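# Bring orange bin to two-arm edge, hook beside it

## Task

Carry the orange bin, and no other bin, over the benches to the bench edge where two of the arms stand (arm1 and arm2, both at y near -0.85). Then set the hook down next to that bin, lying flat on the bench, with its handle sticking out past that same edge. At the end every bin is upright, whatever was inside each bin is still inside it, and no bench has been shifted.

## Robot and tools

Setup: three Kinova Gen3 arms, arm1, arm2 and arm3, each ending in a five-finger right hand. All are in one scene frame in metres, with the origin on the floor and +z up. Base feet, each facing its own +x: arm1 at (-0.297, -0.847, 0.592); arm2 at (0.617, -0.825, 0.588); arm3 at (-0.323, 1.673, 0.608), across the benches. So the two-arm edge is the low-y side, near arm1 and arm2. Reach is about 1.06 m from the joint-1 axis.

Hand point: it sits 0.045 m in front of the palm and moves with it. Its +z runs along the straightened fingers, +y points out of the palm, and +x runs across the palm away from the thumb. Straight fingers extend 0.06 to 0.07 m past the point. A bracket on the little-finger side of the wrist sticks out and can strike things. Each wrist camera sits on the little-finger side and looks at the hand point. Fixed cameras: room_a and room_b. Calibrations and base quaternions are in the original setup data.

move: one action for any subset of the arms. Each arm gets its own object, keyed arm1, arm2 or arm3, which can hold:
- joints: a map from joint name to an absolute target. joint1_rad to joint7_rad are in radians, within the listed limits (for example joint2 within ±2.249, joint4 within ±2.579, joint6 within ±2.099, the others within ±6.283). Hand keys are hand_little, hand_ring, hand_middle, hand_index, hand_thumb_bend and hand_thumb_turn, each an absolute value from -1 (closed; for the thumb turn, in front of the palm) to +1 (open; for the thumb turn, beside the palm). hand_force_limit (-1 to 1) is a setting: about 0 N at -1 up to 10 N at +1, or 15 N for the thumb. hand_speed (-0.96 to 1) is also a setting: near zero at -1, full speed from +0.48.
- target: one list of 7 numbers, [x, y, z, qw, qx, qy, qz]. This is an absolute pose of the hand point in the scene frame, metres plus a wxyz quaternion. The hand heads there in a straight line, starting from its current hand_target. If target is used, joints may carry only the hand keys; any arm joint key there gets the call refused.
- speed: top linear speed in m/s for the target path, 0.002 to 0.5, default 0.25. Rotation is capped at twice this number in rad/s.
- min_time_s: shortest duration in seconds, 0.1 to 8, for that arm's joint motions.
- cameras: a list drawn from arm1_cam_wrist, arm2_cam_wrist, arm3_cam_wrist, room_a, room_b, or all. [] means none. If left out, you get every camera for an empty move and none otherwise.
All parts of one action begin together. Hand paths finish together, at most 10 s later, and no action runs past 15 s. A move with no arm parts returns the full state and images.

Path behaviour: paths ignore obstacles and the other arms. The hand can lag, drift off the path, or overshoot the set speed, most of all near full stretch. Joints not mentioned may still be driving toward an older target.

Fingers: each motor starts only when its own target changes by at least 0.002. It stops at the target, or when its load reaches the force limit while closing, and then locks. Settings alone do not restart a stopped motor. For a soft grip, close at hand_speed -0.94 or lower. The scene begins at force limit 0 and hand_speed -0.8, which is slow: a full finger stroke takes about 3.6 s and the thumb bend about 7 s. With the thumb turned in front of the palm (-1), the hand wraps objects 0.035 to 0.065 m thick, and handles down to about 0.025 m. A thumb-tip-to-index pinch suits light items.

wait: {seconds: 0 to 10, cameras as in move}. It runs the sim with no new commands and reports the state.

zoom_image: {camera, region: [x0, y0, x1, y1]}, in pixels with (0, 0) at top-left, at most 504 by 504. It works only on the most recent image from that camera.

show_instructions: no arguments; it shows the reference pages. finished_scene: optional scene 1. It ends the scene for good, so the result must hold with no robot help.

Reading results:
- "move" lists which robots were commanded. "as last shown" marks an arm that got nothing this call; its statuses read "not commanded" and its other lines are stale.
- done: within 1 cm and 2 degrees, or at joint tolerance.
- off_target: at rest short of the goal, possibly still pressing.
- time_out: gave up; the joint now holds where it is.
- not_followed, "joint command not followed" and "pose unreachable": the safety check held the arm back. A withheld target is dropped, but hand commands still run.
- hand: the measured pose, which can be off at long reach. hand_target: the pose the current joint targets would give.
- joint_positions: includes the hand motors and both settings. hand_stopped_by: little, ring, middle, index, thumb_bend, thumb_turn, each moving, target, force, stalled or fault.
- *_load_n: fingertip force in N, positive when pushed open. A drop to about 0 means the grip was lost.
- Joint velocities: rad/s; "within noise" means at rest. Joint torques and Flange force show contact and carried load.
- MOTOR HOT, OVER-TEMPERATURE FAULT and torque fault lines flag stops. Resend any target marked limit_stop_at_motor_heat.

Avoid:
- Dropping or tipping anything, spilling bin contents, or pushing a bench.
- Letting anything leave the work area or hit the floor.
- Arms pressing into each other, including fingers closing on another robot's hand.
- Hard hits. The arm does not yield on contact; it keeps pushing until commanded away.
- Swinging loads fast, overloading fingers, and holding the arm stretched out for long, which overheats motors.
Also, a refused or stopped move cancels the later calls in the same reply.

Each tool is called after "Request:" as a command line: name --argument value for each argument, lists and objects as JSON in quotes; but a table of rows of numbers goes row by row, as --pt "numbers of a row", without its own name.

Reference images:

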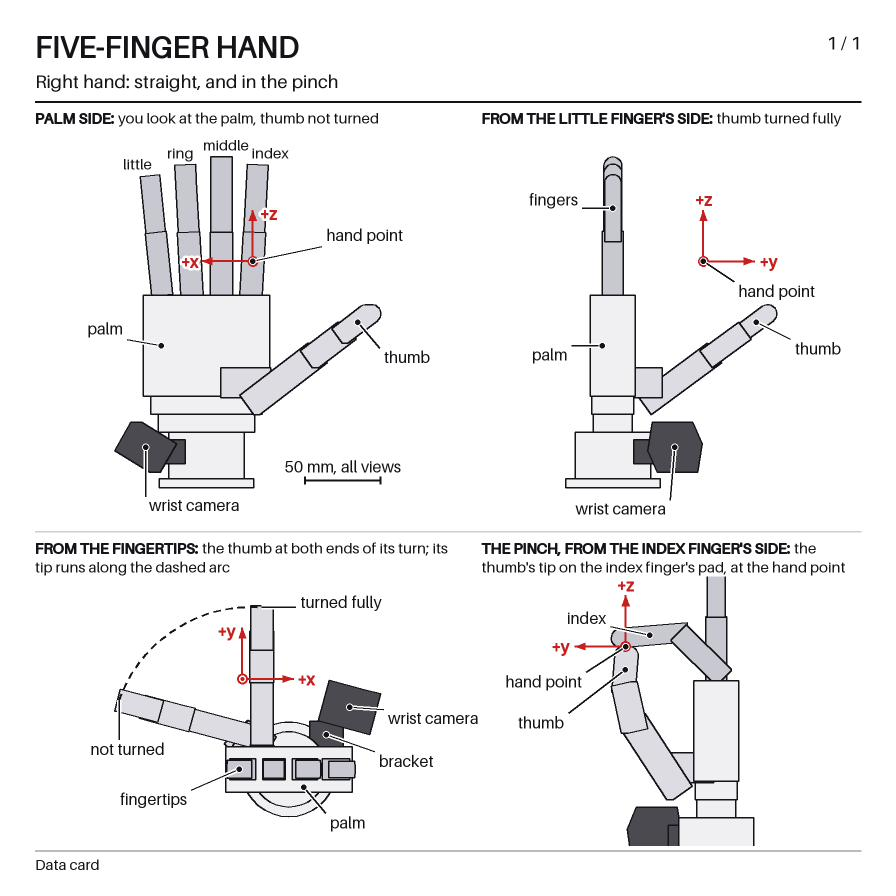

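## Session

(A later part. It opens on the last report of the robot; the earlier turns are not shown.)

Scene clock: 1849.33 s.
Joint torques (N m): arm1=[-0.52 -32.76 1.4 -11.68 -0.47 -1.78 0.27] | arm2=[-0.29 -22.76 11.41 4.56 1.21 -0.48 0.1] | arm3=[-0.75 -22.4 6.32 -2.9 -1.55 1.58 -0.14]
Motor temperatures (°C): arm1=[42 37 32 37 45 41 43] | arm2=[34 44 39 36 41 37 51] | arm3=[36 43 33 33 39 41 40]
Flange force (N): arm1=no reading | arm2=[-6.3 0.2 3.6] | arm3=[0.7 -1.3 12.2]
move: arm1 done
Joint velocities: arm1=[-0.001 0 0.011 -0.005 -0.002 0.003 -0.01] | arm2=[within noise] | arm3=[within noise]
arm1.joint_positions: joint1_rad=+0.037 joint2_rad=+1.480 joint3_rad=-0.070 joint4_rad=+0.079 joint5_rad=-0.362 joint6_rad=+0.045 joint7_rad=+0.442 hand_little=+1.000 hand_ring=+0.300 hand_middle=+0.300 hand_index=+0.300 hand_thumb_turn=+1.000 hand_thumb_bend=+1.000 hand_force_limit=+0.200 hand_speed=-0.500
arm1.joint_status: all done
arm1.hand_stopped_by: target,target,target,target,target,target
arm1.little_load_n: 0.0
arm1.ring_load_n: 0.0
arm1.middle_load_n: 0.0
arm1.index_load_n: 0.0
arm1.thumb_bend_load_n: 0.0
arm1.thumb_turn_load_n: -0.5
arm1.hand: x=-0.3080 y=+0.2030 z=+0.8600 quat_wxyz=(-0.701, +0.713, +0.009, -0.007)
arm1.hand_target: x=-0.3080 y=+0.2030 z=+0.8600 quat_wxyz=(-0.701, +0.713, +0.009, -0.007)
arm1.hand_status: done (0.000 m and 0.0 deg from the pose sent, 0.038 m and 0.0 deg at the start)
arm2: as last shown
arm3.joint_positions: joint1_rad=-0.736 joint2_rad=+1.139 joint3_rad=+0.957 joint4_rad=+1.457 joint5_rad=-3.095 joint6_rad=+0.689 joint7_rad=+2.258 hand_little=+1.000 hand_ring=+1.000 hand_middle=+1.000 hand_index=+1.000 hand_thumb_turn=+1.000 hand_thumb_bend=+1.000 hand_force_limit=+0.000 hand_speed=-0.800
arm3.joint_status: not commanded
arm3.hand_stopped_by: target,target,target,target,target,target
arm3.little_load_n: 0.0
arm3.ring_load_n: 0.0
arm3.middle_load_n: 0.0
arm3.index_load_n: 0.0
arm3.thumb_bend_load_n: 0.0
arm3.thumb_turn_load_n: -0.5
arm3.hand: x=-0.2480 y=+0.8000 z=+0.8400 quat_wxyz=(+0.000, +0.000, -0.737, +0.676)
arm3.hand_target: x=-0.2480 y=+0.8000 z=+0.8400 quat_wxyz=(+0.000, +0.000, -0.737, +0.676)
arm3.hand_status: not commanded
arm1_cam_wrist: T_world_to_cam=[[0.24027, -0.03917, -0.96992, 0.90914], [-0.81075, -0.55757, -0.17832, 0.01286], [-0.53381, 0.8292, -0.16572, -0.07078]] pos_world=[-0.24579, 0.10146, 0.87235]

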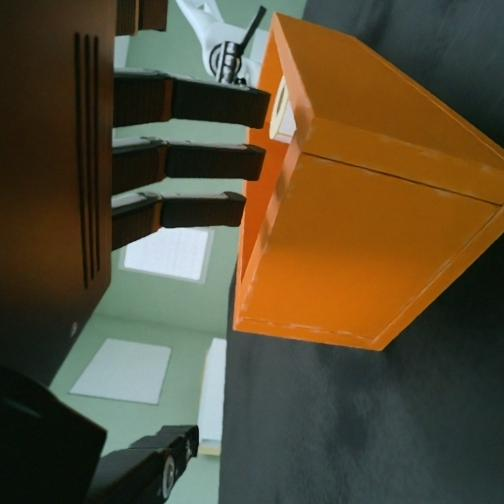

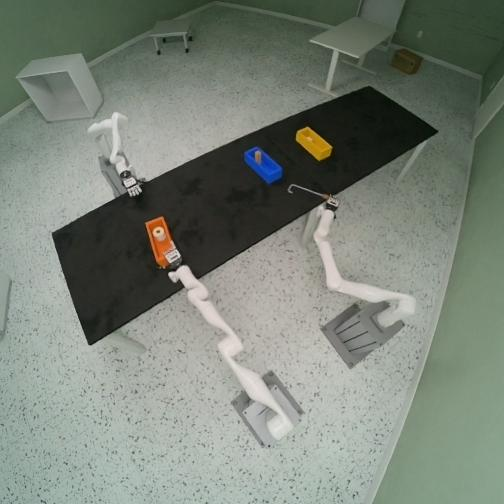

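Request:
move --arm1 '{"target": [-0.308, 0.203, 0.825, 0.701, -0.713, -0.009, 0.007], "speed": 0.06}' --cameras '["arm1_cam_wrist"]'

Request:
move --arm1 '{"target": [-0.308, 0.17, 0.825, 0.701, -0.713, -0.009, 0.007], "speed": 0.05}' --cameras '["arm1_cam_wrist", "room_b"]'

Request:
zoom_image --camera "room_b" --region '[130, 215, 190, 275]'

Scene clock: 1860.63 s.
Joint torques (N m): arm1=[-1.45 -0.56 1.14 7.27 -0.72 6.7 0.05] | arm2=[-0.32 -22.77 11.36 4.51 1.2 -0.48 0.09] | arm3=[-0.72 -22.46 6.33 -2.95 -1.56 1.58 -0.12]
Motor temperatures (°C): arm1=[42 37 32 38 45 41 43] | arm2=[34 44 39 36 41 37 51] | arm3=[36 43 33 33 39 41 40]
Flange force (N): arm1=no reading | arm2=[-6.1 0.1 3.5] | arm3=[0.7 -1.2 12.0]
move: arm1 done
Joint velocities: within noise
arm1.joint_positions: joint1_rad=+0.069 joint2_rad=+1.504 joint3_rad=-0.571 joint4_rad=+0.136 joint5_rad=-0.155 joint6_rad=-0.026 joint7_rad=+0.735 hand_little=+1.000 hand_ring=+0.523 hand_middle=+0.300 hand_index=+0.301 hand_thumb_turn=+1.000 hand_thumb_bend=+1.000 hand_force_limit=+0.200 hand_speed=-0.500
arm1.joint_status: not commanded
arm1.hand_stopped_by: target,target,target,target,target,target
arm1.little_load_n: 0.0
arm1.ring_load_n: 33.5
arm1.middle_load_n: 0.0
arm1.index_load_n: 8.0
arm1.thumb_bend_load_n: 0.0
arm1.thumb_turn_load_n: -0.5
arm1.hand: x=-0.3080 y=+0.2030 z=+0.8250 quat_wxyz=(-0.701, +0.713, +0.009, -0.007)
arm1.hand_target: x=-0.3080 y=+0.2030 z=+0.8250 quat_wxyz=(-0.701, +0.713, +0.009, -0.007)
arm1.hand_status: done (0.000 m and 0.0 deg from the pose sent, 0.035 m and 0.0 deg at the start)
arm2, arm3: as last shown
arm3.little_load_n: -0.5
arm3.index_load_n: -0.5
arm1_cam_wrist: T_world_to_cam=[[0.24024, -0.0393, -0.96992, 0.87523], [-0.81076, -0.55758, -0.17822, 0.00651], [-0.53381, 0.82919, -0.16581, -0.07663]] pos_world=[-0.24589, 0.10156, 0.83735]

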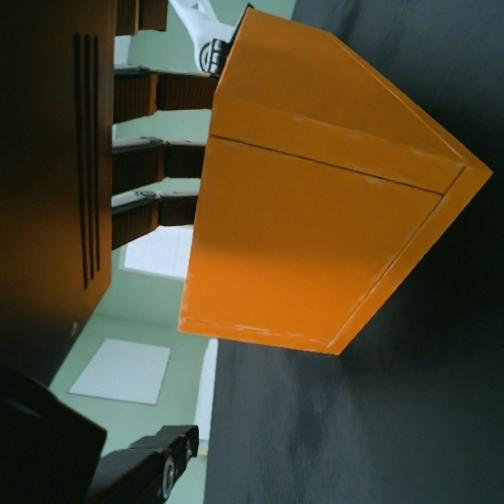

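Scene clock: 1861.80 s.
Joint torques (N m): arm1=[0.32 -2.03 2.39 6.06 -2.23 6.2 0.12] | arm2=[-0.29 -22.8 11.37 4.59 1.19 -0.49 0.08] | arm3=[-0.79 -22.41 6.3 -2.94 -1.51 1.6 -0.12]
Motor temperatures (°C): arm1=[42 37 32 38 45 41 43] | arm2=[34 44 39 36 41 37 51] | arm3=[36 43 33 33 39 41 40]
Flange force (N): arm1=[4.4 -19.3 2.7] | arm2=[-6.4 0.2 3.6] | arm3=[0.7 -1.2 12.1]
move: arm1 done
Joint velocities: within noise
arm1.joint_positions: joint1_rad=+0.200 joint2_rad=+1.346 joint3_rad=-0.678 joint4_rad=+0.609 joint5_rad=-0.031 joint6_rad=-0.295 joint7_rad=+0.698 hand_little=+1.000 hand_ring=+0.529 hand_middle=+0.300 hand_index=+0.301 hand_thumb_turn=+1.000 hand_thumb_bend=+1.000 hand_force_limit=+0.200 hand_speed=-0.500
arm1.joint_status: not commanded
arm1.hand_stopped_by: target,target,target,target,target,target
arm1.little_load_n: 0.0
arm1.ring_load_n: 34.5
arm1.middle_load_n: 0.0
arm1.index_load_n: 6.0
arm1.thumb_bend_load_n: 0.0
arm1.thumb_turn_load_n: -0.5
arm1.hand: x=-0.3080 y=+0.1700 z=+0.8250 quat_wxyz=(-0.701, +0.713, +0.009, -0.007)
arm1.hand_target: x=-0.3080 y=+0.1700 z=+0.8250 quat_wxyz=(-0.701, +0.713, +0.009, -0.007)
arm1.hand_status: done (0.000 m and 0.0 deg from the pose sent, 0.033 m and 0.0 deg at the start)
arm2, arm3: as last shown
arm3.little_load_n: 0.0
arm1_cam_wrist: T_world_to_cam=[[0.24032, -0.03925, -0.9699, 0.87403], [-0.81074, -0.55759, -0.17832, -0.01179], [-0.5338, 0.82919, -0.16582, -0.04925]] pos_world=[-0.24589, 0.06856, 0.83745]

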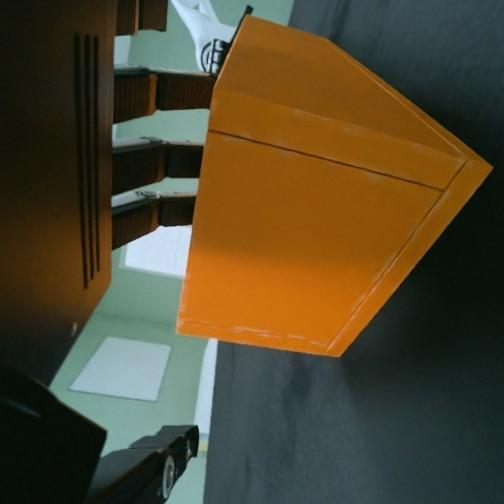

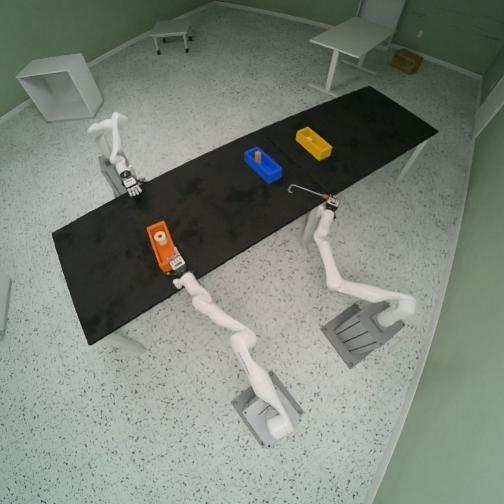

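Scaled by 8.400 from the camera's image (finer frame: 720x720).

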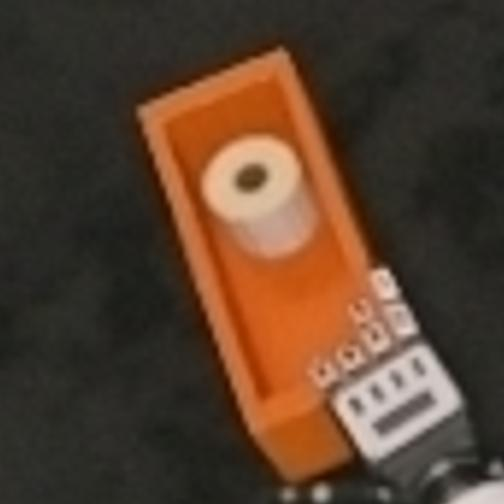

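Request:
move --arm1 '{"target": [-0.312, 0.178, 0.862, 0.701, -0.713, -0.009, 0.007], "speed": 0.08}'

Request:
move --arm1 '{"target": [-0.327, 0.18, 0.862, 0.701, -0.713, -0.009, 0.007], "speed": 0.08, "joints": {"hand_index": 0.28, "hand_middle": 0.28, "hand_ring": 0.28}}'

Request:
move --arm1 '{"target": [-0.327, 0.18, 0.838, 0.701, -0.713, -0.009, 0.007], "speed": 0.05}' --cameras '["arm1_cam_wrist", "room_b"]'

Request:
zoom_image --camera "room_b" --region '[130, 215, 190, 275]'

Scene clock: 1895.73 s.
Joint torques (N m): arm1=[-0.53 -31.73 -1.17 -10.21 -0.03 -1.49 0.38] | arm2=[-0.28 -22.76 11.43 4.59 1.2 -0.48 0.08] | arm3=[-0.79 -22.52 6.32 -2.92 -1.53 1.58 -0.15]
Motor temperatures (°C): arm1=[42 36 32 38 45 41 43] | arm2=[34 44 39 36 41 37 51] | arm3=[36 44 33 33 39 41 40]
Flange force (N): arm1=no reading | arm2=[-6.3 0.1 3.6] | arm3=[0.7 -1.0 12.3]
move: arm1 done
Joint velocities: within noise
arm1.joint_positions: joint1_rad=+0.153 joint2_rad=+1.314 joint3_rad=-0.585 joint4_rad=+0.518 joint5_rad=-0.181 joint6_rad=-0.207 joint7_rad=+0.749 hand_little=+1.000 hand_ring=+0.526 hand_middle=+0.300 hand_index=+0.300 hand_thumb_turn=+1.000 hand_thumb_bend=+1.000 hand_force_limit=+0.200 hand_speed=-0.500
arm1.joint_status: not commanded
arm1.hand_stopped_by: target,target,target,target,target,target
arm1.little_load_n: -0.5
arm1.ring_load_n: 0.0
arm1.middle_load_n: 0.0
arm1.index_load_n: 0.0
arm1.thumb_bend_load_n: 0.0
arm1.thumb_turn_load_n: 0.0
arm1.hand: x=-0.3120 y=+0.1780 z=+0.8620 quat_wxyz=(-0.701, +0.713, +0.009, -0.007)
arm1.hand_target: x=-0.3120 y=+0.1780 z=+0.8620 quat_wxyz=(-0.701, +0.713, +0.009, -0.007)
arm1.hand_status: done (0.000 m and 0.0 deg from the pose sent, 0.038 m and 0.0 deg at the start)
arm2, arm3: as last shown
arm3.index_load_n: 0.0
pictures: none

Scene clock: 1896.70 s.
Joint torques (N m): arm1=[-0.54 -31.88 -0.88 -10.44 0 -1.5 0.39] | arm2=[-0.33 -22.82 11.41 4.56 1.16 -0.46 0.11] | arm3=[-0.75 -22.44 6.31 -2.96 -1.52 1.6 -0.14]
Motor temperatures (°C): arm1=[42 36 32 38 45 41 43] | arm2=[34 44 39 36 41 37 51] | arm3=[36 44 33 33 39 41 40]
Flange force (N): arm1=no reading | arm2=[-6.3 0.2 3.7] | arm3=[0.6 -1.2 12.0]
move: arm1 done
Joint velocities: within noise
arm1.joint_positions: joint1_rad=+0.119 joint2_rad=+1.317 joint3_rad=-0.538 joint4_rad=+0.501 joint5_rad=-0.247 joint6_rad=-0.210 joint7_rad=+0.770 hand_little=+1.000 hand_ring=+0.280 hand_middle=+0.280 hand_index=+0.280 hand_thumb_turn=+1.000 hand_thumb_bend=+1.000 hand_force_limit=+0.200 hand_speed=-0.500
arm1.joint_status: all done
arm1.hand_stopped_by: target,target,target,target,target,target
arm1.little_load_n: 0.0
arm1.ring_load_n: 0.0
arm1.middle_load_n: 0.0
arm1.index_load_n: 0.0
arm1.thumb_bend_load_n: 0.0
arm1.thumb_turn_load_n: 0.0
arm1.hand: x=-0.3270 y=+0.1800 z=+0.8620 quat_wxyz=(-0.701, +0.713, +0.009, -0.007)
arm1.hand_target: x=-0.3270 y=+0.1800 z=+0.8620 quat_wxyz=(-0.701, +0.713, +0.009, -0.007)
arm1.hand_status: done (0.000 m and 0.0 deg from the pose sent, 0.015 m and 0.0 deg at the start)
arm2.joint_positions: joint1_rad=-0.575 joint2_rad=+1.757 joint3_rad=+1.841 joint4_rad=+1.031 joint5_rad=-0.463 joint6_rad=+0.618 joint7_rad=-1.372 hand_little=+0.450 hand_ring=+0.450 hand_middle=+0.450 hand_index=+0.450 hand_thumb_turn=-1.000 hand_thumb_bend=+0.000 hand_force_limit=-0.200 hand_speed=-0.500
arm2.joint_status: not commanded
arm2.hand_stopped_by: target,target,target,target,target,target
arm2.little_load_n: 0.0
arm2.ring_load_n: 0.0
arm2.middle_load_n: 0.0
arm2.index_load_n: 0.0
arm2.thumb_bend_load_n: 0.0
arm2.thumb_turn_load_n: 0.5
arm2.hand: x=+0.8158 y=+0.0052 z=+0.7790 quat_wxyz=(-0.610, +0.610, -0.357, +0.357)
arm2.hand_target: x=+0.8158 y=+0.0052 z=+0.7790 quat_wxyz=(-0.610, +0.610, -0.357, +0.357)
arm2.hand_status: not commanded
arm3: as last shown
pictures: none

Scene clock: 1897.67 s.
Joint torques (N m): arm1=[-0.52 -31.88 -1.11 -9.93 0.06 -1.53 0.36] | arm2=[-0.3 -22.76 11.37 4.59 1.22 -0.49 0.1] | arm3=[-0.79 -22.46 6.3 -2.98 -1.49 1.58 -0.12]
Motor temperatures (°C): arm1=[42 36 32 38 45 41 43] | arm2=[34 44 39 36 41 37 51] | arm3=[36 44 33 33 39 41 40]
Flange force (N): arm1=no reading | arm2=[-6.5 0.2 3.7] | arm3=[0.7 -1.0 11.9]
move: arm1 done
Joint velocities: within noise
arm1.joint_positions: joint1_rad=+0.133 joint2_rad=+1.351 joint3_rad=-0.596 joint4_rad=+0.514 joint5_rad=-0.155 joint6_rad=-0.244 joint7_rad=+0.739 hand_little=+1.000 hand_ring=+0.280 hand_middle=+0.280 hand_index=+0.280 hand_thumb_turn=+1.000 hand_thumb_bend=+1.000 hand_force_limit=+0.200 hand_speed=-0.500
arm1.joint_status: not commanded
arm1.hand_stopped_by: target,target,target,target,target,target
arm1.little_load_n: 0.0
arm1.ring_load_n: 0.0
arm1.middle_load_n: 0.0
arm1.index_load_n: 0.0
arm1.thumb_bend_load_n: 0.0
arm1.thumb_turn_load_n: -0.5
arm1.hand: x=-0.3270 y=+0.1800 z=+0.8380 quat_wxyz=(-0.701, +0.713, +0.009, -0.007)
arm1.hand_target: x=-0.3270 y=+0.1800 z=+0.8380 quat_wxyz=(-0.701, +0.713, +0.009, -0.007)
arm1.hand_status: done (0.000 m and 0.0 deg from the pose sent, 0.024 m and 0.0 deg at the start)
arm2, arm3: as last shown
arm2.thumb_turn_load_n: 0.0
arm1_cam_wrist: T_world_to_cam=[[0.24023, -0.03928, -0.96992, 0.89149], [-0.81069, -0.5577, -0.1782, -0.01939], [-0.53392, 0.82912, -0.16582, -0.06556]] pos_world=[-0.26489, 0.07856, 0.85035]

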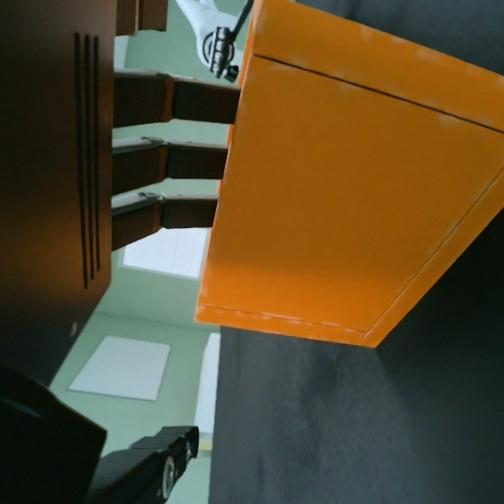

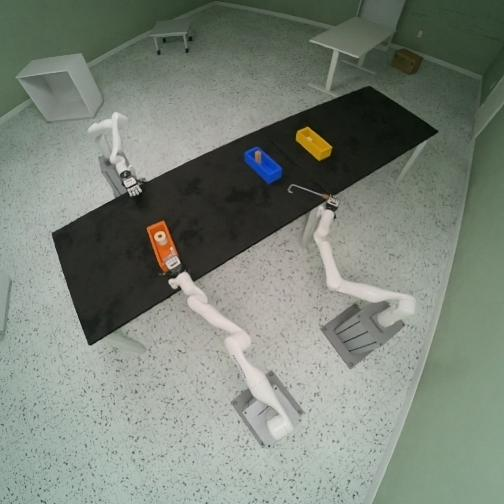

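Scaled by 8.400 from the camera's image (finer frame: 720x720).

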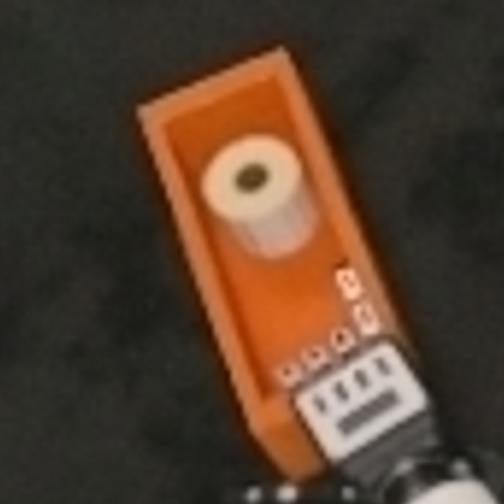

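Request:
move --arm1 '{"target": [-0.327, 0.18, 0.824, 0.701, -0.713, -0.009, 0.007], "speed": 0.04}' --cameras '["arm1_cam_wrist"]'

Scene clock: 1909.60 s.
Joint torques (N m): arm1=[-0.59 -31.86 -1.21 -9.7 0.07 -1.58 0.35] | arm2=[-0.32 -22.83 11.38 4.5 1.21 -0.48 0.12] | arm3=[-0.74 -22.41 6.34 -2.93 -1.53 1.61 -0.16]
Motor temperatures (°C): arm1=[42 37 32 38 45 40 43] | arm2=[34 45 39 36 41 37 51] | arm3=[36 44 33 33 39 41 40]
Flange force (N): arm1=no reading | arm2=[-6.1 0.3 3.5] | arm3=[0.6 -1.3 12.1]
move: arm1 done
Joint velocities: within noise
arm1.joint_positions: joint1_rad=+0.139 joint2_rad=+1.373 joint3_rad=-0.622 joint4_rad=+0.517 joint5_rad=-0.106 joint6_rad=-0.261 joint7_rad=+0.720 hand_little=+1.000 hand_ring=+0.280 hand_middle=+0.280 hand_index=+0.280 hand_thumb_turn=+1.000 hand_thumb_bend=+1.000 hand_force_limit=+0.200 hand_speed=-0.500
arm1.joint_status: not commanded
arm1.hand_stopped_by: target,target,target,target,target,target
arm1.little_load_n: -0.5
arm1.ring_load_n: 0.0
arm1.middle_load_n: 0.0
arm1.index_load_n: 0.0
arm1.thumb_bend_load_n: 0.0
arm1.thumb_turn_load_n: 0.0
arm1.hand: x=-0.3270 y=+0.1800 z=+0.8240 quat_wxyz=(-0.701, +0.713, +0.009, -0.007)
arm1.hand_target: x=-0.3270 y=+0.1800 z=+0.8240 quat_wxyz=(-0.701, +0.713, +0.009, -0.007)
arm1.hand_status: done (0.000 m and 0.0 deg from the pose sent, 0.014 m and 0.0 deg at the start)
arm2, arm3: as last shown
arm2.middle_load_n: -0.5
arm1_cam_wrist: T_world_to_cam=[[0.24032, -0.03925, -0.9699, 0.87792], [-0.81074, -0.55759, -0.17832, -0.02181], [-0.5338, 0.82919, -0.16582, -0.06786]] pos_world=[-0.26489, 0.07856, 0.83635]

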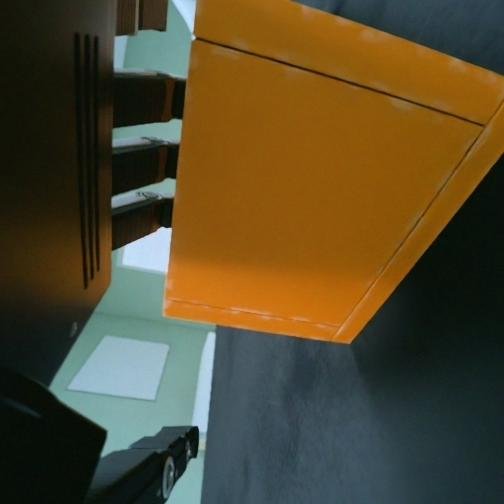

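Request:
move --arm1 '{"target": [-0.327, 0.12, 0.824, 0.701, -0.713, -0.009, 0.007], "speed": 0.06}' --cameras '["arm1_cam_wrist", "room_b"]'

Request:
zoom_image --camera "room_b" --region '[130, 215, 200, 285]'

Scene clock: 1916.97 s.
Joint torques (N m): arm1=[-0.69 -29.05 -3.03 -8.47 0.4 -1.45 0.35] | arm2=[-0.3 -22.81 11.31 4.59 1.21 -0.49 0.12] | arm3=[-0.78 -22.45 6.34 -2.92 -1.51 1.57 -0.15]
Motor temperatures (°C): arm1=[42 37 32 38 45 40 43] | arm2=[34 45 39 36 41 37 51] | arm3=[36 45 33 33 39 41 40]
Flange force (N): arm1=[3.1 6.7 -2.6] | arm2=[-6.6 0.3 3.7] | arm3=[0.7 -1.1 12.2]
move: arm1 done
Joint velocities: within noise
arm1.joint_positions: joint1_rad=+0.257 joint2_rad=+1.222 joint3_rad=-0.665 joint4_rad=+0.968 joint5_rad=-0.062 joint6_rad=-0.523 joint7_rad=+0.681 hand_little=+1.000 hand_ring=+0.280 hand_middle=+0.280 hand_index=+0.280 hand_thumb_turn=+1.000 hand_thumb_bend=+1.000 hand_force_limit=+0.200 hand_speed=-0.500
arm1.joint_status: not commanded
arm1.hand_stopped_by: target,target,target,target,target,target
arm1.little_load_n: 0.0
arm1.ring_load_n: 0.0
arm1.middle_load_n: 0.0
arm1.index_load_n: 1.0
arm1.thumb_bend_load_n: 0.0
arm1.thumb_turn_load_n: -0.5
arm1.hand: x=-0.3270 y=+0.1200 z=+0.8240 quat_wxyz=(-0.701, +0.713, +0.009, -0.007)
arm1.hand_target: x=-0.3270 y=+0.1200 z=+0.8240 quat_wxyz=(-0.701, +0.713, +0.009, -0.007)
arm1.hand_status: done (0.000 m and 0.0 deg from the pose sent, 0.060 m and 0.0 deg at the start)
arm2, arm3: as last shown
arm2.middle_load_n: 0.0
arm3.thumb_turn_load_n: 0.0
arm1_cam_wrist: T_world_to_cam=[[0.24032, -0.03925, -0.9699, 0.87566], [-0.81074, -0.55759, -0.17832, -0.05525], [-0.5338, 0.82919, -0.16582, -0.01809]] pos_world=[-0.26489, 0.01856, 0.83645]

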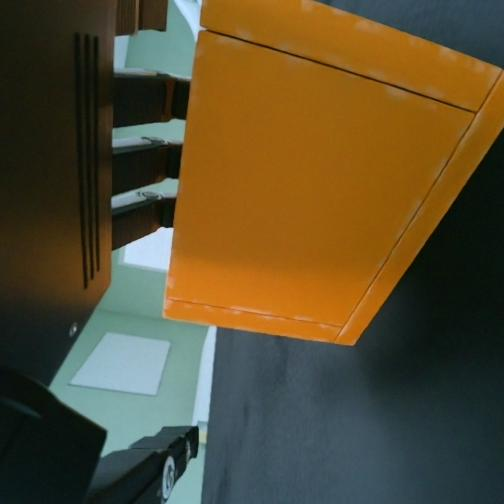

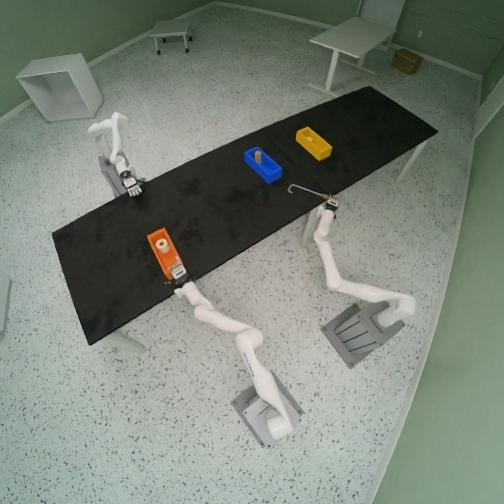

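Scaled by 7.200 from the camera's image (finer frame: 720x720).

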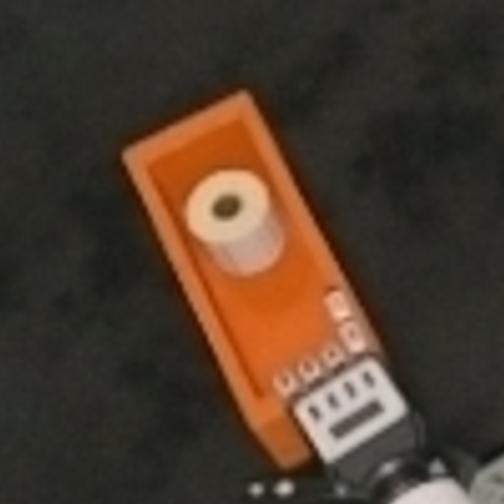

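Request:
move --arm1 '{"target": [-0.327, 0.068, 0.824, 0.701, -0.713, -0.009, 0.007], "speed": 0.06}' --cameras '["arm1_cam_wrist", "room_b", "room_a"]'

Request:
zoom_image --camera "room_b" --region '[130, 225, 210, 305]'

Scene clock: 1935.03 s.
Joint torques (N m): arm1=[-0.65 -27.24 -3.53 -7.88 0.63 -1.47 0.4] | arm2=[-0.34 -22.76 11.35 4.54 1.22 -0.49 0.09] | arm3=[-0.76 -22.44 6.28 -2.92 -1.52 1.59 -0.13]
Motor temperatures (°C): arm1=[42 38 32 37 45 40 43] | arm2=[34 45 39 36 41 37 51] | arm3=[36 45 33 33 39 41 40]
Flange force (N): arm1=[2.4 6.5 -1.9] | arm2=[-6.3 0.2 3.7] | arm3=[0.6 -1.2 12.2]
move: arm1 done
Joint velocities: within noise
arm1.joint_positions: joint1_rad=+0.327 joint2_rad=+1.132 joint3_rad=-0.687 joint4_rad=+1.241 joint5_rad=-0.053 joint6_rad=-0.685 joint7_rad=+0.661 hand_little=+1.000 hand_ring=+0.280 hand_middle=+0.280 hand_index=+0.280 hand_thumb_turn=+1.000 hand_thumb_bend=+1.000 hand_force_limit=+0.200 hand_speed=-0.500
arm1.joint_status: not commanded
arm1.hand_stopped_by: target,target,target,target,target,target
arm1.little_load_n: 0.0
arm1.ring_load_n: 0.0
arm1.middle_load_n: 0.0
arm1.index_load_n: 0.0
arm1.thumb_bend_load_n: 0.0
arm1.thumb_turn_load_n: 0.0
arm1.hand: x=-0.3270 y=+0.0680 z=+0.8240 quat_wxyz=(-0.701, +0.713, +0.009, -0.007)
arm1.hand_target: x=-0.3270 y=+0.0680 z=+0.8240 quat_wxyz=(-0.701, +0.713, +0.009, -0.007)
arm1.hand_status: done (0.000 m and 0.0 deg from the pose sent, 0.052 m and 0.0 deg at the start)
arm2: as last shown
arm2.ring_load_n: -0.5
arm2.thumb_bend_load_n: 0.5
arm3.joint_positions: joint1_rad=-0.736 joint2_rad=+1.139 joint3_rad=+0.957 joint4_rad=+1.457 joint5_rad=-3.095 joint6_rad=+0.689 joint7_rad=+2.258 hand_little=+1.000 hand_ring=+1.000 hand_middle=+1.000 hand_index=+1.000 hand_thumb_turn=+1.000 hand_thumb_bend=+1.000 hand_force_limit=+0.000 hand_speed=-0.800
arm3.joint_status: not commanded
arm3.hand_stopped_by: target,target,target,target,target,target
arm3.little_load_n: 0.0
arm3.ring_load_n: 0.0
arm3.middle_load_n: 0.0
arm3.index_load_n: 0.0
arm3.thumb_bend_load_n: 0.0
arm3.thumb_turn_load_n: -0.5
arm3.hand: x=-0.2480 y=+0.8000 z=+0.8400 quat_wxyz=(+0.000, +0.000, -0.737, +0.676)
arm3.hand_target: x=-0.2480 y=+0.8000 z=+0.8400 quat_wxyz=(+0.000, +0.000, -0.737, +0.676)
arm3.hand_status: not commanded
pictures: arm1_cam_wrist, room_a, room_b
arm1_cam_wrist: T_world_to_cam=[[0.24032, -0.03925, -0.9699, 0.87362], [-0.81074, -0.55759, -0.17832, -0.08424], [-0.5338, 0.82919, -0.16582, 0.02502]] pos_world=[-0.26489, -0.03344, 0.83645]

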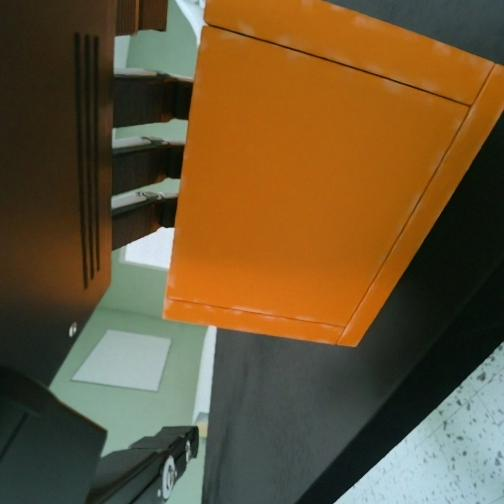

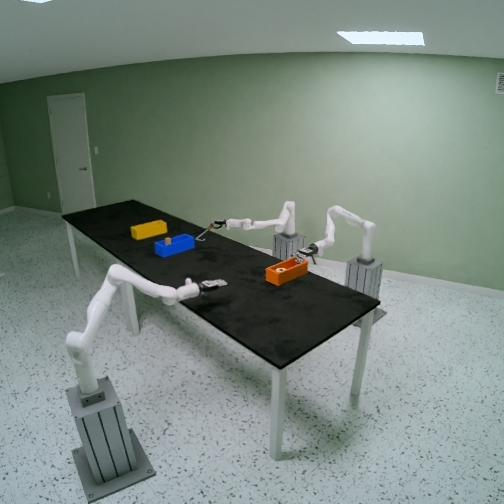

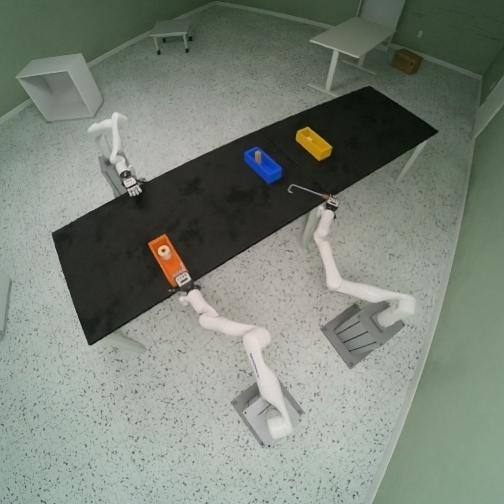

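Scaled by 6.300 from the camera's image (finer frame: 720x720).

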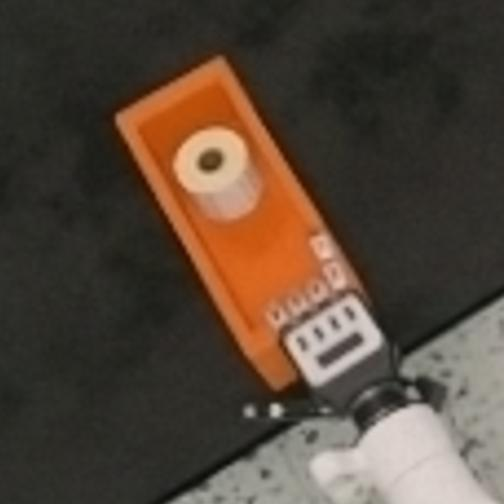

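Request:
move --arm1 '{"target": [-0.327, 0.06, 0.824, 0.701, -0.713, -0.009, 0.007], "speed": 0.05}' --arm2 '{"joints": {"hand_index": 1.0, "hand_middle": 1.0, "hand_ring": 1.0, "hand_little": 1.0, "hand_thumb_bend": 1.0, "hand_speed": 0.0}}'

Request:
move --arm1 '{"target": [-0.327, 0.07, 0.87, 0.701, -0.713, -0.009, 0.007], "speed": 0.08}' --arm2 '{"target": [0.81, 0.0, 0.87, 0.6102, -0.6102, 0.3573, -0.3573], "speed": 0.1}' --cameras '["arm2_cam_wrist"]'

Request:
move --arm1 '{"target": [-0.33, -0.12, 0.93, 0.701, -0.713, -0.009, 0.007], "speed": 0.2, "joints": {"hand_index": 1.0, "hand_middle": 1.0, "hand_ring": 1.0}}' --arm2 '{"target": [0.82, -0.08, 0.90, 0.7002, -0.7002, 0.0984, -0.0984], "speed": 0.2}' --cameras '["room_b", "arm2_cam_wrist"]'

Scene clock: 2182.67 s.
Joint torques (N m): arm1=[-0.62 -26.87 -3.66 -7.82 0.59 -1.53 0.39] | arm2=[-0.35 -22.78 11.37 4.57 1.21 -0.48 0.07] | arm3=[-0.74 -22.45 6.29 -2.93 -1.55 1.61 -0.13]
Motor temperatures (°C): arm1=[42 44 32 37 45 40 43] | arm2=[34 46 39 36 40 37 51] | arm3=[36 47 33 33 39 41 39]
Flange force (N): arm1=[2.4 6.3 -1.9] | arm2=[-6.5 0.2 3.7] | arm3=[0.6 -1.3 12.1]
move: arm1 done; arm2 done
Joint velocities: within noise
arm1.joint_positions: joint1_rad=+0.336 joint2_rad=+1.120 joint3_rad=-0.690 joint4_rad=+1.278 joint5_rad=-0.052 joint6_rad=-0.707 joint7_rad=+0.659 hand_little=+1.000 hand_ring=+0.280 hand_middle=+0.280 hand_index=+0.280 hand_thumb_turn=+1.000 hand_thumb_bend=+1.000 hand_force_limit=+0.200 hand_speed=-0.500
arm1.joint_status: not commanded
arm1.hand_stopped_by: target,target,target,target,target,target
arm1.little_load_n: 0.0
arm1.ring_load_n: 0.0
arm1.middle_load_n: 0.0
arm1.index_load_n: 1.0
arm1.thumb_bend_load_n: 0.0
arm1.thumb_turn_load_n: -0.5
arm1.hand: x=-0.3270 y=+0.0600 z=+0.8240 quat_wxyz=(-0.701, +0.713, +0.009, -0.007)
arm1.hand_target: x=-0.3270 y=+0.0600 z=+0.8240 quat_wxyz=(-0.701, +0.713, +0.009, -0.007)
arm1.hand_status: done (0.000 m and 0.0 deg from the pose sent, 0.008 m and 0.0 deg at the start)
arm2.joint_positions: joint1_rad=-0.575 joint2_rad=+1.757 joint3_rad=+1.841 joint4_rad=+1.031 joint5_rad=-0.463 joint6_rad=+0.618 joint7_rad=-1.372 hand_little=+1.000 hand_ring=+1.000 hand_middle=+1.000 hand_index=+1.000 hand_thumb_turn=-1.000 hand_thumb_bend=+1.000 hand_force_limit=-0.200 hand_speed=+0.000
arm2.joint_status: all done
arm2.hand_stopped_by: target,target,target,target,target,target
arm2.little_load_n: -0.5
arm2.ring_load_n: -0.5
arm2.middle_load_n: 0.0
arm2.index_load_n: 0.0
arm2.thumb_bend_load_n: 0.0
arm2.thumb_turn_load_n: 0.0
arm2.hand: x=+0.8158 y=+0.0052 z=+0.7790 quat_wxyz=(-0.610, +0.610, -0.357, +0.357)
arm2.hand_target: x=+0.8158 y=+0.0052 z=+0.7790 quat_wxyz=(-0.610, +0.610, -0.357, +0.357)
arm2.hand_status: not commanded
arm3: as last shown
arm3.index_load_n: -0.5
pictures: none

Scene clock: 2184.10 s.
Joint torques (N m): arm1=[-0.54 -27.49 -3.43 -9.01 0.55 -1.63 0.39] | arm2=[-0.33 -22.68 11.64 2.98 1.12 -0.84 0.12] | arm3=[-0.78 -22.47 6.31 -2.93 -1.52 1.59 -0.13]
Motor temperatures (°C): arm1=[42 44 32 37 45 40 43] | arm2=[34 46 39 36 40 37 51] | arm3=[36 47 33 33 39 41 39]
Flange force (N): arm1=[2.8 7.6 -3.0] | arm2=[-6.7 -0.7 4.1] | arm3=[0.7 -1.1 12.2]
move: arm1 done; arm2 done
Joint velocities: within noise
arm1.joint_positions: joint1_rad=+0.318 joint2_rad=+1.057 joint3_rad=-0.676 joint4_rad=+1.218 joint5_rad=-0.129 joint6_rad=-0.610 joint7_rad=+0.691 hand_little=+1.000 hand_ring=+0.280 hand_middle=+0.280 hand_index=+0.280 hand_thumb_turn=+1.000 hand_thumb_bend=+1.000 hand_force_limit=+0.200 hand_speed=-0.500
arm1.joint_status: not commanded
arm1.hand_stopped_by: target,target,target,target,target,target
arm1.little_load_n: 0.0
arm1.ring_load_n: 0.0
arm1.middle_load_n: 0.0
arm1.index_load_n: 0.0
arm1.thumb_bend_load_n: 0.0
arm1.thumb_turn_load_n: -0.5
arm1.hand: x=-0.3270 y=+0.0700 z=+0.8701 quat_wxyz=(-0.701, +0.713, +0.009, -0.007)
arm1.hand_target: x=-0.3270 y=+0.0700 z=+0.8700 quat_wxyz=(-0.701, +0.713, +0.009, -0.007)
arm1.hand_status: done (0.000 m and 0.0 deg from the pose sent, 0.047 m and 0.0 deg at the start)
arm2.joint_positions: joint1_rad=-0.596 joint2_rad=+1.598 joint3_rad=+1.828 joint4_rad=+1.047 joint5_rad=-0.435 joint6_rad=+0.616 joint7_rad=-1.232 hand_little=+1.000 hand_ring=+1.000 hand_middle=+1.000 hand_index=+1.000 hand_thumb_turn=-1.000 hand_thumb_bend=+1.000 hand_force_limit=-0.200 hand_speed=+0.000
arm2.joint_status: not commanded
arm2.hand_stopped_by: target,target,target,target,target,target
arm2.little_load_n: 0.0
arm2.ring_load_n: 0.0
arm2.middle_load_n: 0.0
arm2.index_load_n: 0.0
arm2.thumb_bend_load_n: 0.5
arm2.thumb_turn_load_n: 0.0
arm2.hand: x=+0.8100 y=+0.0000 z=+0.8700 quat_wxyz=(-0.610, +0.610, -0.357, +0.357)
arm2.hand_target: x=+0.8100 y=+0.0000 z=+0.8700 quat_wxyz=(-0.610, +0.610, -0.357, +0.357)
arm2.hand_status: done (0.000 m and 0.0 deg from the pose sent, 0.091 m and 0.0 deg at the start)
arm3: as last shown
arm3.index_load_n: 0.0
arm2_cam_wrist: T_world_to_cam=[[0.10772, -0.23784, -0.96531, 0.7446], [-0.85353, 0.47575, -0.21246, 0.87393], [0.50978, 0.84681, -0.15176, -0.1652]] pos_world=[0.74994, -0.09879, 0.87938]

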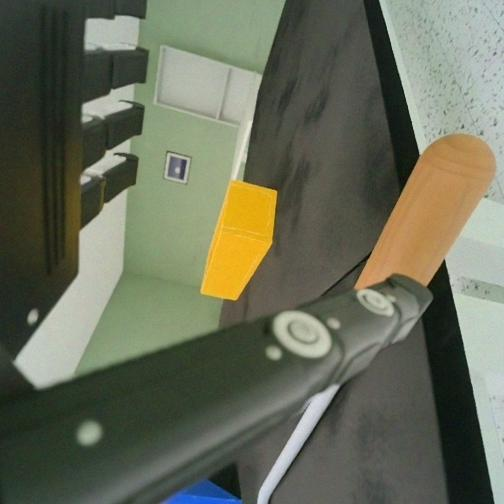

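Scene clock: 2186.60 s.
Joint torques (N m): arm1=[-0.52 -19.62 -2.79 -8.49 0.77 -1.8 0.34] | arm2=[-0.25 -17.29 10.04 -3.37 -2.16 -1.33 0.1] | arm3=[-0.74 -22.44 6.34 -2.95 -1.5 1.58 -0.15]
Motor temperatures (°C): arm1=[42 44 32 37 45 40 43] | arm2=[34 46 39 36 40 37 51] | arm3=[36 47 33 33 39 41 39]
Flange force (N): arm1=[2.3 8.6 -1.6] | arm2=[1.9 1.0 6.8] | arm3=[0.6 -1.1 12.0]
move: arm1 done; arm2 done
Joint velocities: within noise
arm1.joint_positions: joint1_rad=+0.509 joint2_rad=+0.657 joint3_rad=-0.775 joint4_rad=+1.915 joint5_rad=-0.204 joint6_rad=-0.902 joint7_rad=+0.580 hand_little=+1.000 hand_ring=+1.000 hand_middle=+1.000 hand_index=+1.000 hand_thumb_turn=+1.000 hand_thumb_bend=+1.000 hand_force_limit=+0.200 hand_speed=-0.500
arm1.joint_status: all done
arm1.hand_stopped_by: target,target,target,target,target,target
arm1.little_load_n: 0.0
arm1.ring_load_n: 0.0
arm1.middle_load_n: 0.0
arm1.index_load_n: -0.5
arm1.thumb_bend_load_n: 0.0
arm1.thumb_turn_load_n: -0.5
arm1.hand: x=-0.3300 y=-0.1200 z=+0.9300 quat_wxyz=(-0.701, +0.713, +0.009, -0.007)
arm1.hand_target: x=-0.3300 y=-0.1200 z=+0.9300 quat_wxyz=(-0.701, +0.713, +0.009, -0.007)
arm1.hand_status: done (0.000 m and 0.0 deg from the pose sent, 0.199 m and 0.0 deg at the start)
arm2.joint_positions: joint1_rad=-0.450 joint2_rad=+1.008 joint3_rad=+1.202 joint4_rad=+1.863 joint5_rad=+0.167 joint6_rad=-1.030 joint7_rad=-1.011 hand_little=+1.000 hand_ring=+1.000 hand_middle=+1.000 hand_index=+1.000 hand_thumb_turn=-1.000 hand_thumb_bend=+1.000 hand_force_limit=-0.200 hand_speed=+0.000
arm2.joint_status: not commanded
arm2.hand_stopped_by: target,target,target,target,target,target
arm2.little_load_n: 0.0
arm2.ring_load_n: -0.5
arm2.middle_load_n: 0.0
arm2.index_load_n: 0.0
arm2.thumb_bend_load_n: 0.0
arm2.thumb_turn_load_n: 0.0
arm2.hand: x=+0.8200 y=-0.0800 z=+0.9000 quat_wxyz=(-0.700, +0.700, -0.098, +0.098)
arm2.hand_target: x=+0.8200 y=-0.0800 z=+0.9000 quat_wxyz=(-0.700, +0.700, -0.098, +0.098)
arm2.hand_status: done (0.000 m and 0.0 deg from the pose sent, 0.086 m and 44.7 deg at the start)
arm3: as last shown
arm3.little_load_n: -0.5
arm3.thumb_turn_load_n: 0.0
pictures: arm2_cam_wrist, room_b
arm2_cam_wrist: T_world_to_cam=[[0.24387, -0.09326, -0.96531, 0.65331], [-0.94131, -0.26229, -0.21246, 0.93973], [-0.23338, 0.96047, -0.15175, 0.52046]] pos_world=[0.84672, -0.19247, 0.90928]

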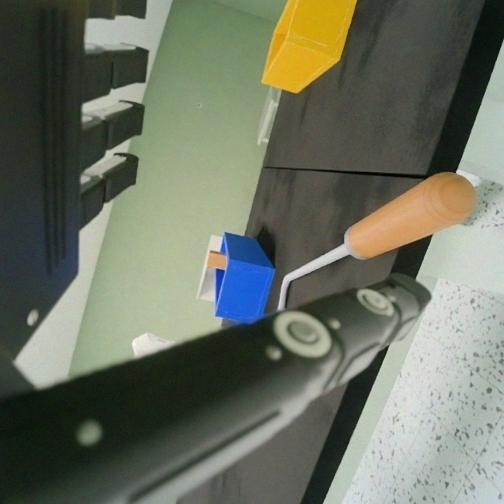

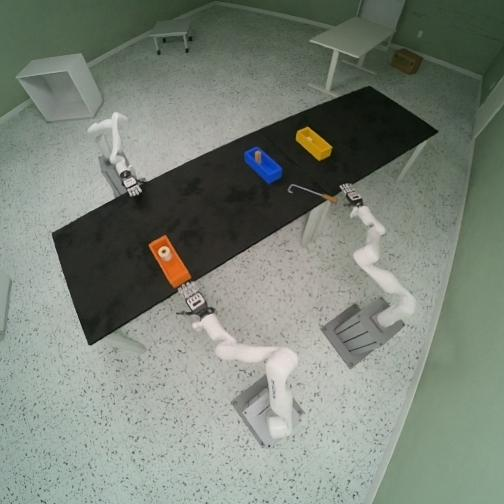

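Request:
move --arm1 '{"joints": {"joint1_rad": -0.693, "joint2_rad": -0.531, "joint3_rad": -0.029, "joint4_rad": 1.455, "joint5_rad": -0.04, "joint6_rad": 1.846, "joint7_rad": -2.085}, "min_time_s": 5}' --arm2 '{"target": [0.83, -0.03, 0.87, 0.67038, -0.70029, -0.1772, 0.16963], "speed": 0.3, "joints": {"hand_thumb_turn": 1.0}}' --cameras '["room_b", "arm2_cam_wrist"]'

Request:
zoom_image --camera "room_b" --region '[280, 165, 370, 255]'

Scene clock: 2205.07 s.
Joint torques (N m): arm1=[-0.52 -0.45 0.98 -8.67 -0.34 -0.73 0.48] | arm2=[-0.14 -24.72 6.34 -3.34 -2.76 -0.51 0.11] | arm3=[-0.71 -22.49 6.3 -2.92 -1.54 1.59 -0.12]
Motor temperatures (°C): arm1=[42 43 32 37 45 40 43] | arm2=[34 45 39 36 40 37 51] | arm3=[36 48 33 33 39 41 39]
Flange force (N): arm1=[-1.8 6.2 3.9] | arm2=[9.0 -0.4 3.8] | arm3=[0.6 -1.1 12.2]
move: arm1 done; arm2 done
Joint velocities: within noise
arm1.joint_positions: joint1_rad=-0.693 joint2_rad=-0.531 joint3_rad=-0.029 joint4_rad=+1.455 joint5_rad=-0.040 joint6_rad=+1.846 joint7_rad=-2.085 hand_little=+1.000 hand_ring=+1.000 hand_middle=+1.000 hand_index=+1.000 hand_thumb_turn=+1.000 hand_thumb_bend=+1.000 hand_force_limit=+0.200 hand_speed=-0.500
arm1.joint_status: all done
arm1.hand_stopped_by: target,target,target,target,target,target
arm1.little_load_n: 0.0
arm1.ring_load_n: 0.0
arm1.middle_load_n: 0.0
arm1.index_load_n: 0.0
arm1.thumb_bend_load_n: 0.0
arm1.thumb_turn_load_n: 0.0
arm1.hand: x=-0.4552 y=-0.7230 z=+1.1527 quat_wxyz=(-0.020, +0.778, -0.598, -0.190)
arm1.hand_target: x=-0.4552 y=-0.7230 z=+1.1527 quat_wxyz=(-0.020, +0.778, -0.598, -0.190)
arm1.hand_status: not commanded
arm2.joint_positions: joint1_rad=+0.223 joint2_rad=+1.237 joint3_rad=+1.030 joint4_rad=+0.963 joint5_rad=+0.625 joint6_rad=-1.555 joint7_rad=-1.345 hand_little=+1.000 hand_ring=+1.000 hand_middle=+1.000 hand_index=+1.000 hand_thumb_turn=+1.000 hand_thumb_bend=+1.000 hand_force_limit=-0.200 hand_speed=+0.000
arm2.joint_status: all done
arm2.hand_stopped_by: target,target,target,target,target,target
arm2.little_load_n: 0.0
arm2.ring_load_n: 0.0
arm2.middle_load_n: 0.0
arm2.index_load_n: 0.0
arm2.thumb_bend_load_n: 0.0
arm2.thumb_turn_load_n: 0.0
arm2.hand: x=+0.8300 y=-0.0300 z=+0.8700 quat_wxyz=(-0.670, +0.700, +0.177, -0.170)
arm2.hand_target: x=+0.8300 y=-0.0300 z=+0.8700 quat_wxyz=(-0.670, +0.700, +0.177, -0.170)
arm2.hand_status: done (0.000 m and 0.0 deg from the pose sent, 0.059 m and 44.5 deg at the start)
arm3: as last shown
arm3.little_load_n: 0.0
arm3.thumb_turn_load_n: -0.5
pictures: arm2_cam_wrist, room_b
arm2_cam_wrist: T_world_to_cam=[[0.25947, 0.06698, -0.96343, 0.61683], [-0.48487, -0.85371, -0.18994, 0.53976], [-0.83521, 0.51642, -0.18904, 0.98888]] pos_world=[0.92759, -0.09119, 0.88373]

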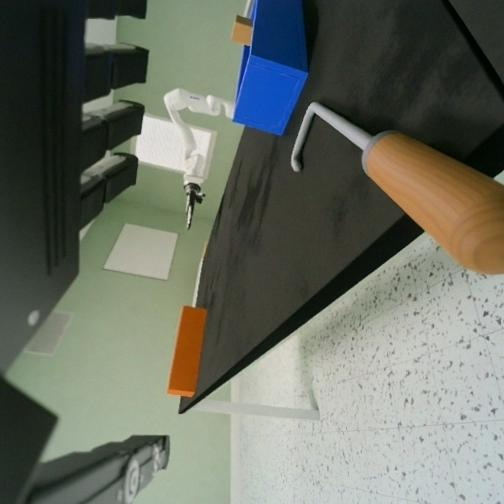

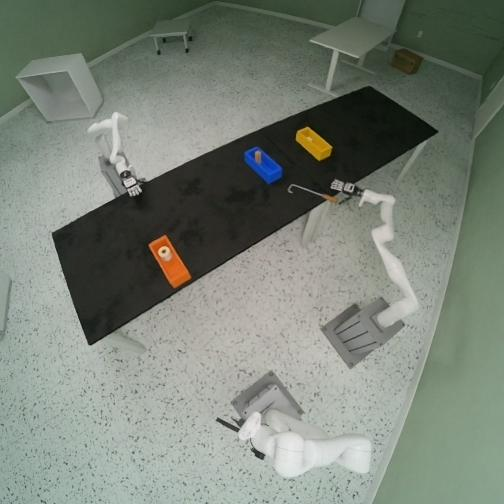

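Scaled by 5.600 from the camera's image (finer frame: 720x720).

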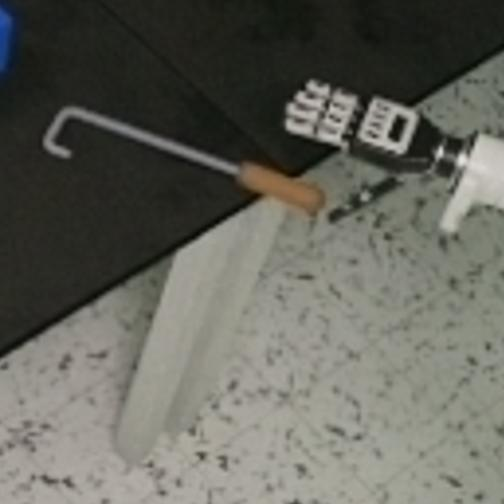

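Request:
zoom_image --camera "arm2_cam_wrist" --region '[250, 60, 504, 314]'

Scaled by 1.984 from the camera's image (finer frame: 720x720).

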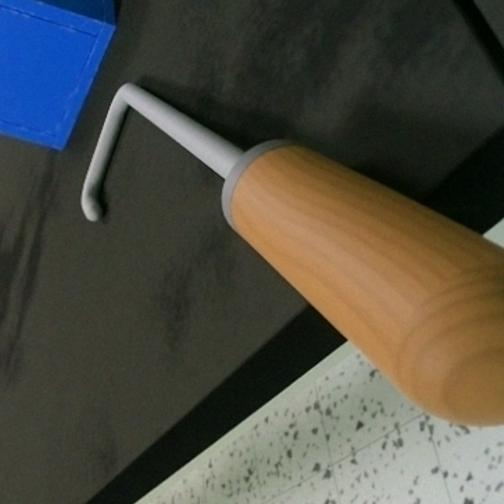

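Request:
move --arm2 '{"target": [0.8297, 0.0011, 0.80, 0.66924, -0.6991, -0.18145, 0.17369], "speed": 0.12}' --cameras '["arm2_cam_wrist", "room_b"]'

Request:
zoom_image --camera "room_b" --region '[280, 165, 370, 255]'

Scene clock: 2249.43 s.
Joint torques (N m): arm1=[-0.43 -0.34 0.94 -8.69 -0.31 -0.71 0.43] | arm2=[-0.08 -26.01 5.55 -3.28 -2.72 -0.66 0.06] | arm3=[-0.74 -22.46 6.31 -2.93 -1.54 1.61 -0.16]
Motor temperatures (°C): arm1=[42 41 32 37 45 40 43] | arm2=[34 44 38 36 40 37 51] | arm3=[36 48 33 33 39 41 39]
Flange force (N): arm1=[-1.7 5.8 4.1] | arm2=[10.0 0.5 4.8] | arm3=[0.6 -1.2 12.1]
move: arm2 done
Joint velocities: within noise
arm1, arm3: as last shown
arm2.joint_positions: joint1_rad=+0.266 joint2_rad=+1.378 joint3_rad=+0.988 joint4_rad=+0.796 joint5_rad=+0.571 joint6_rad=-1.471 joint7_rad=-1.306 hand_little=+1.000 hand_ring=+1.000 hand_middle=+1.000 hand_index=+1.000 hand_thumb_turn=+1.000 hand_thumb_bend=+1.000 hand_force_limit=-0.200 hand_speed=+0.000
arm2.joint_status: not commanded
arm2.hand_stopped_by: target,target,target,target,target,target
arm2.little_load_n: 0.0
arm2.ring_load_n: 0.0
arm2.middle_load_n: 0.0
arm2.index_load_n: 0.0
arm2.thumb_bend_load_n: 0.0
arm2.thumb_turn_load_n: 0.0
arm2.hand: x=+0.8297 y=+0.0011 z=+0.8000 quat_wxyz=(-0.669, +0.699, +0.181, -0.174)
arm2.hand_target: x=+0.8297 y=+0.0011 z=+0.8000 quat_wxyz=(-0.669, +0.699, +0.181, -0.174)
arm2.hand_status: done (0.000 m and 0.0 deg from the pose sent, 0.077 m and 0.7 deg at the start)
arm3.middle_load_n: -0.5
arm3.thumb_turn_load_n: 0.0
arm2_cam_wrist: T_world_to_cam=[[0.25864, 0.07013, -0.96343, 0.54809], [-0.47447, -0.85954, -0.18994, 0.54423], [-0.84142, 0.50624, -0.18903, 0.96445]] pos_world=[0.92797, -0.0589, 0.81373]

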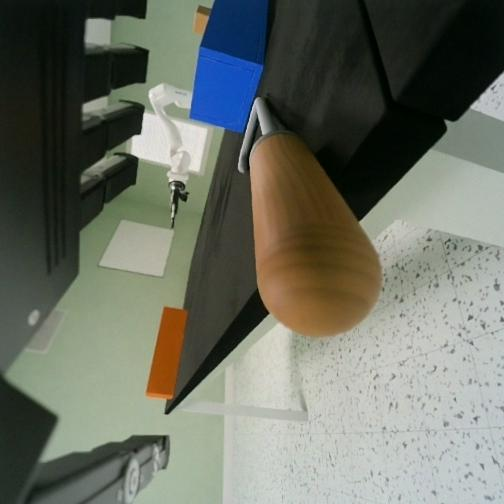

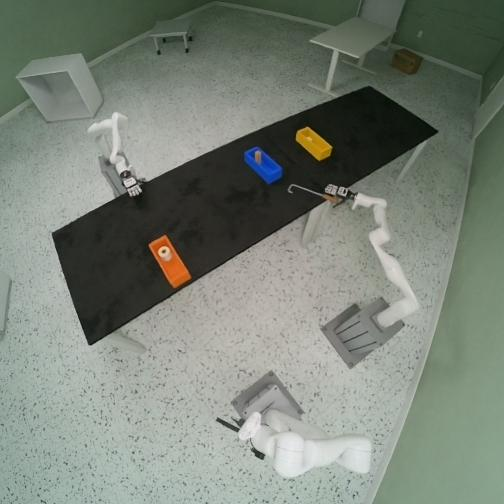

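Scaled by 5.600 from the camera's image (finer frame: 720x720).

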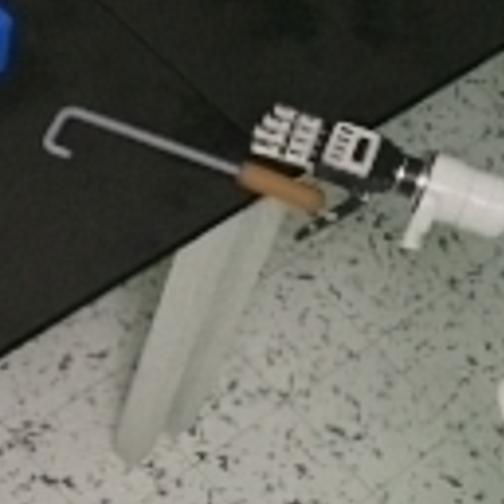

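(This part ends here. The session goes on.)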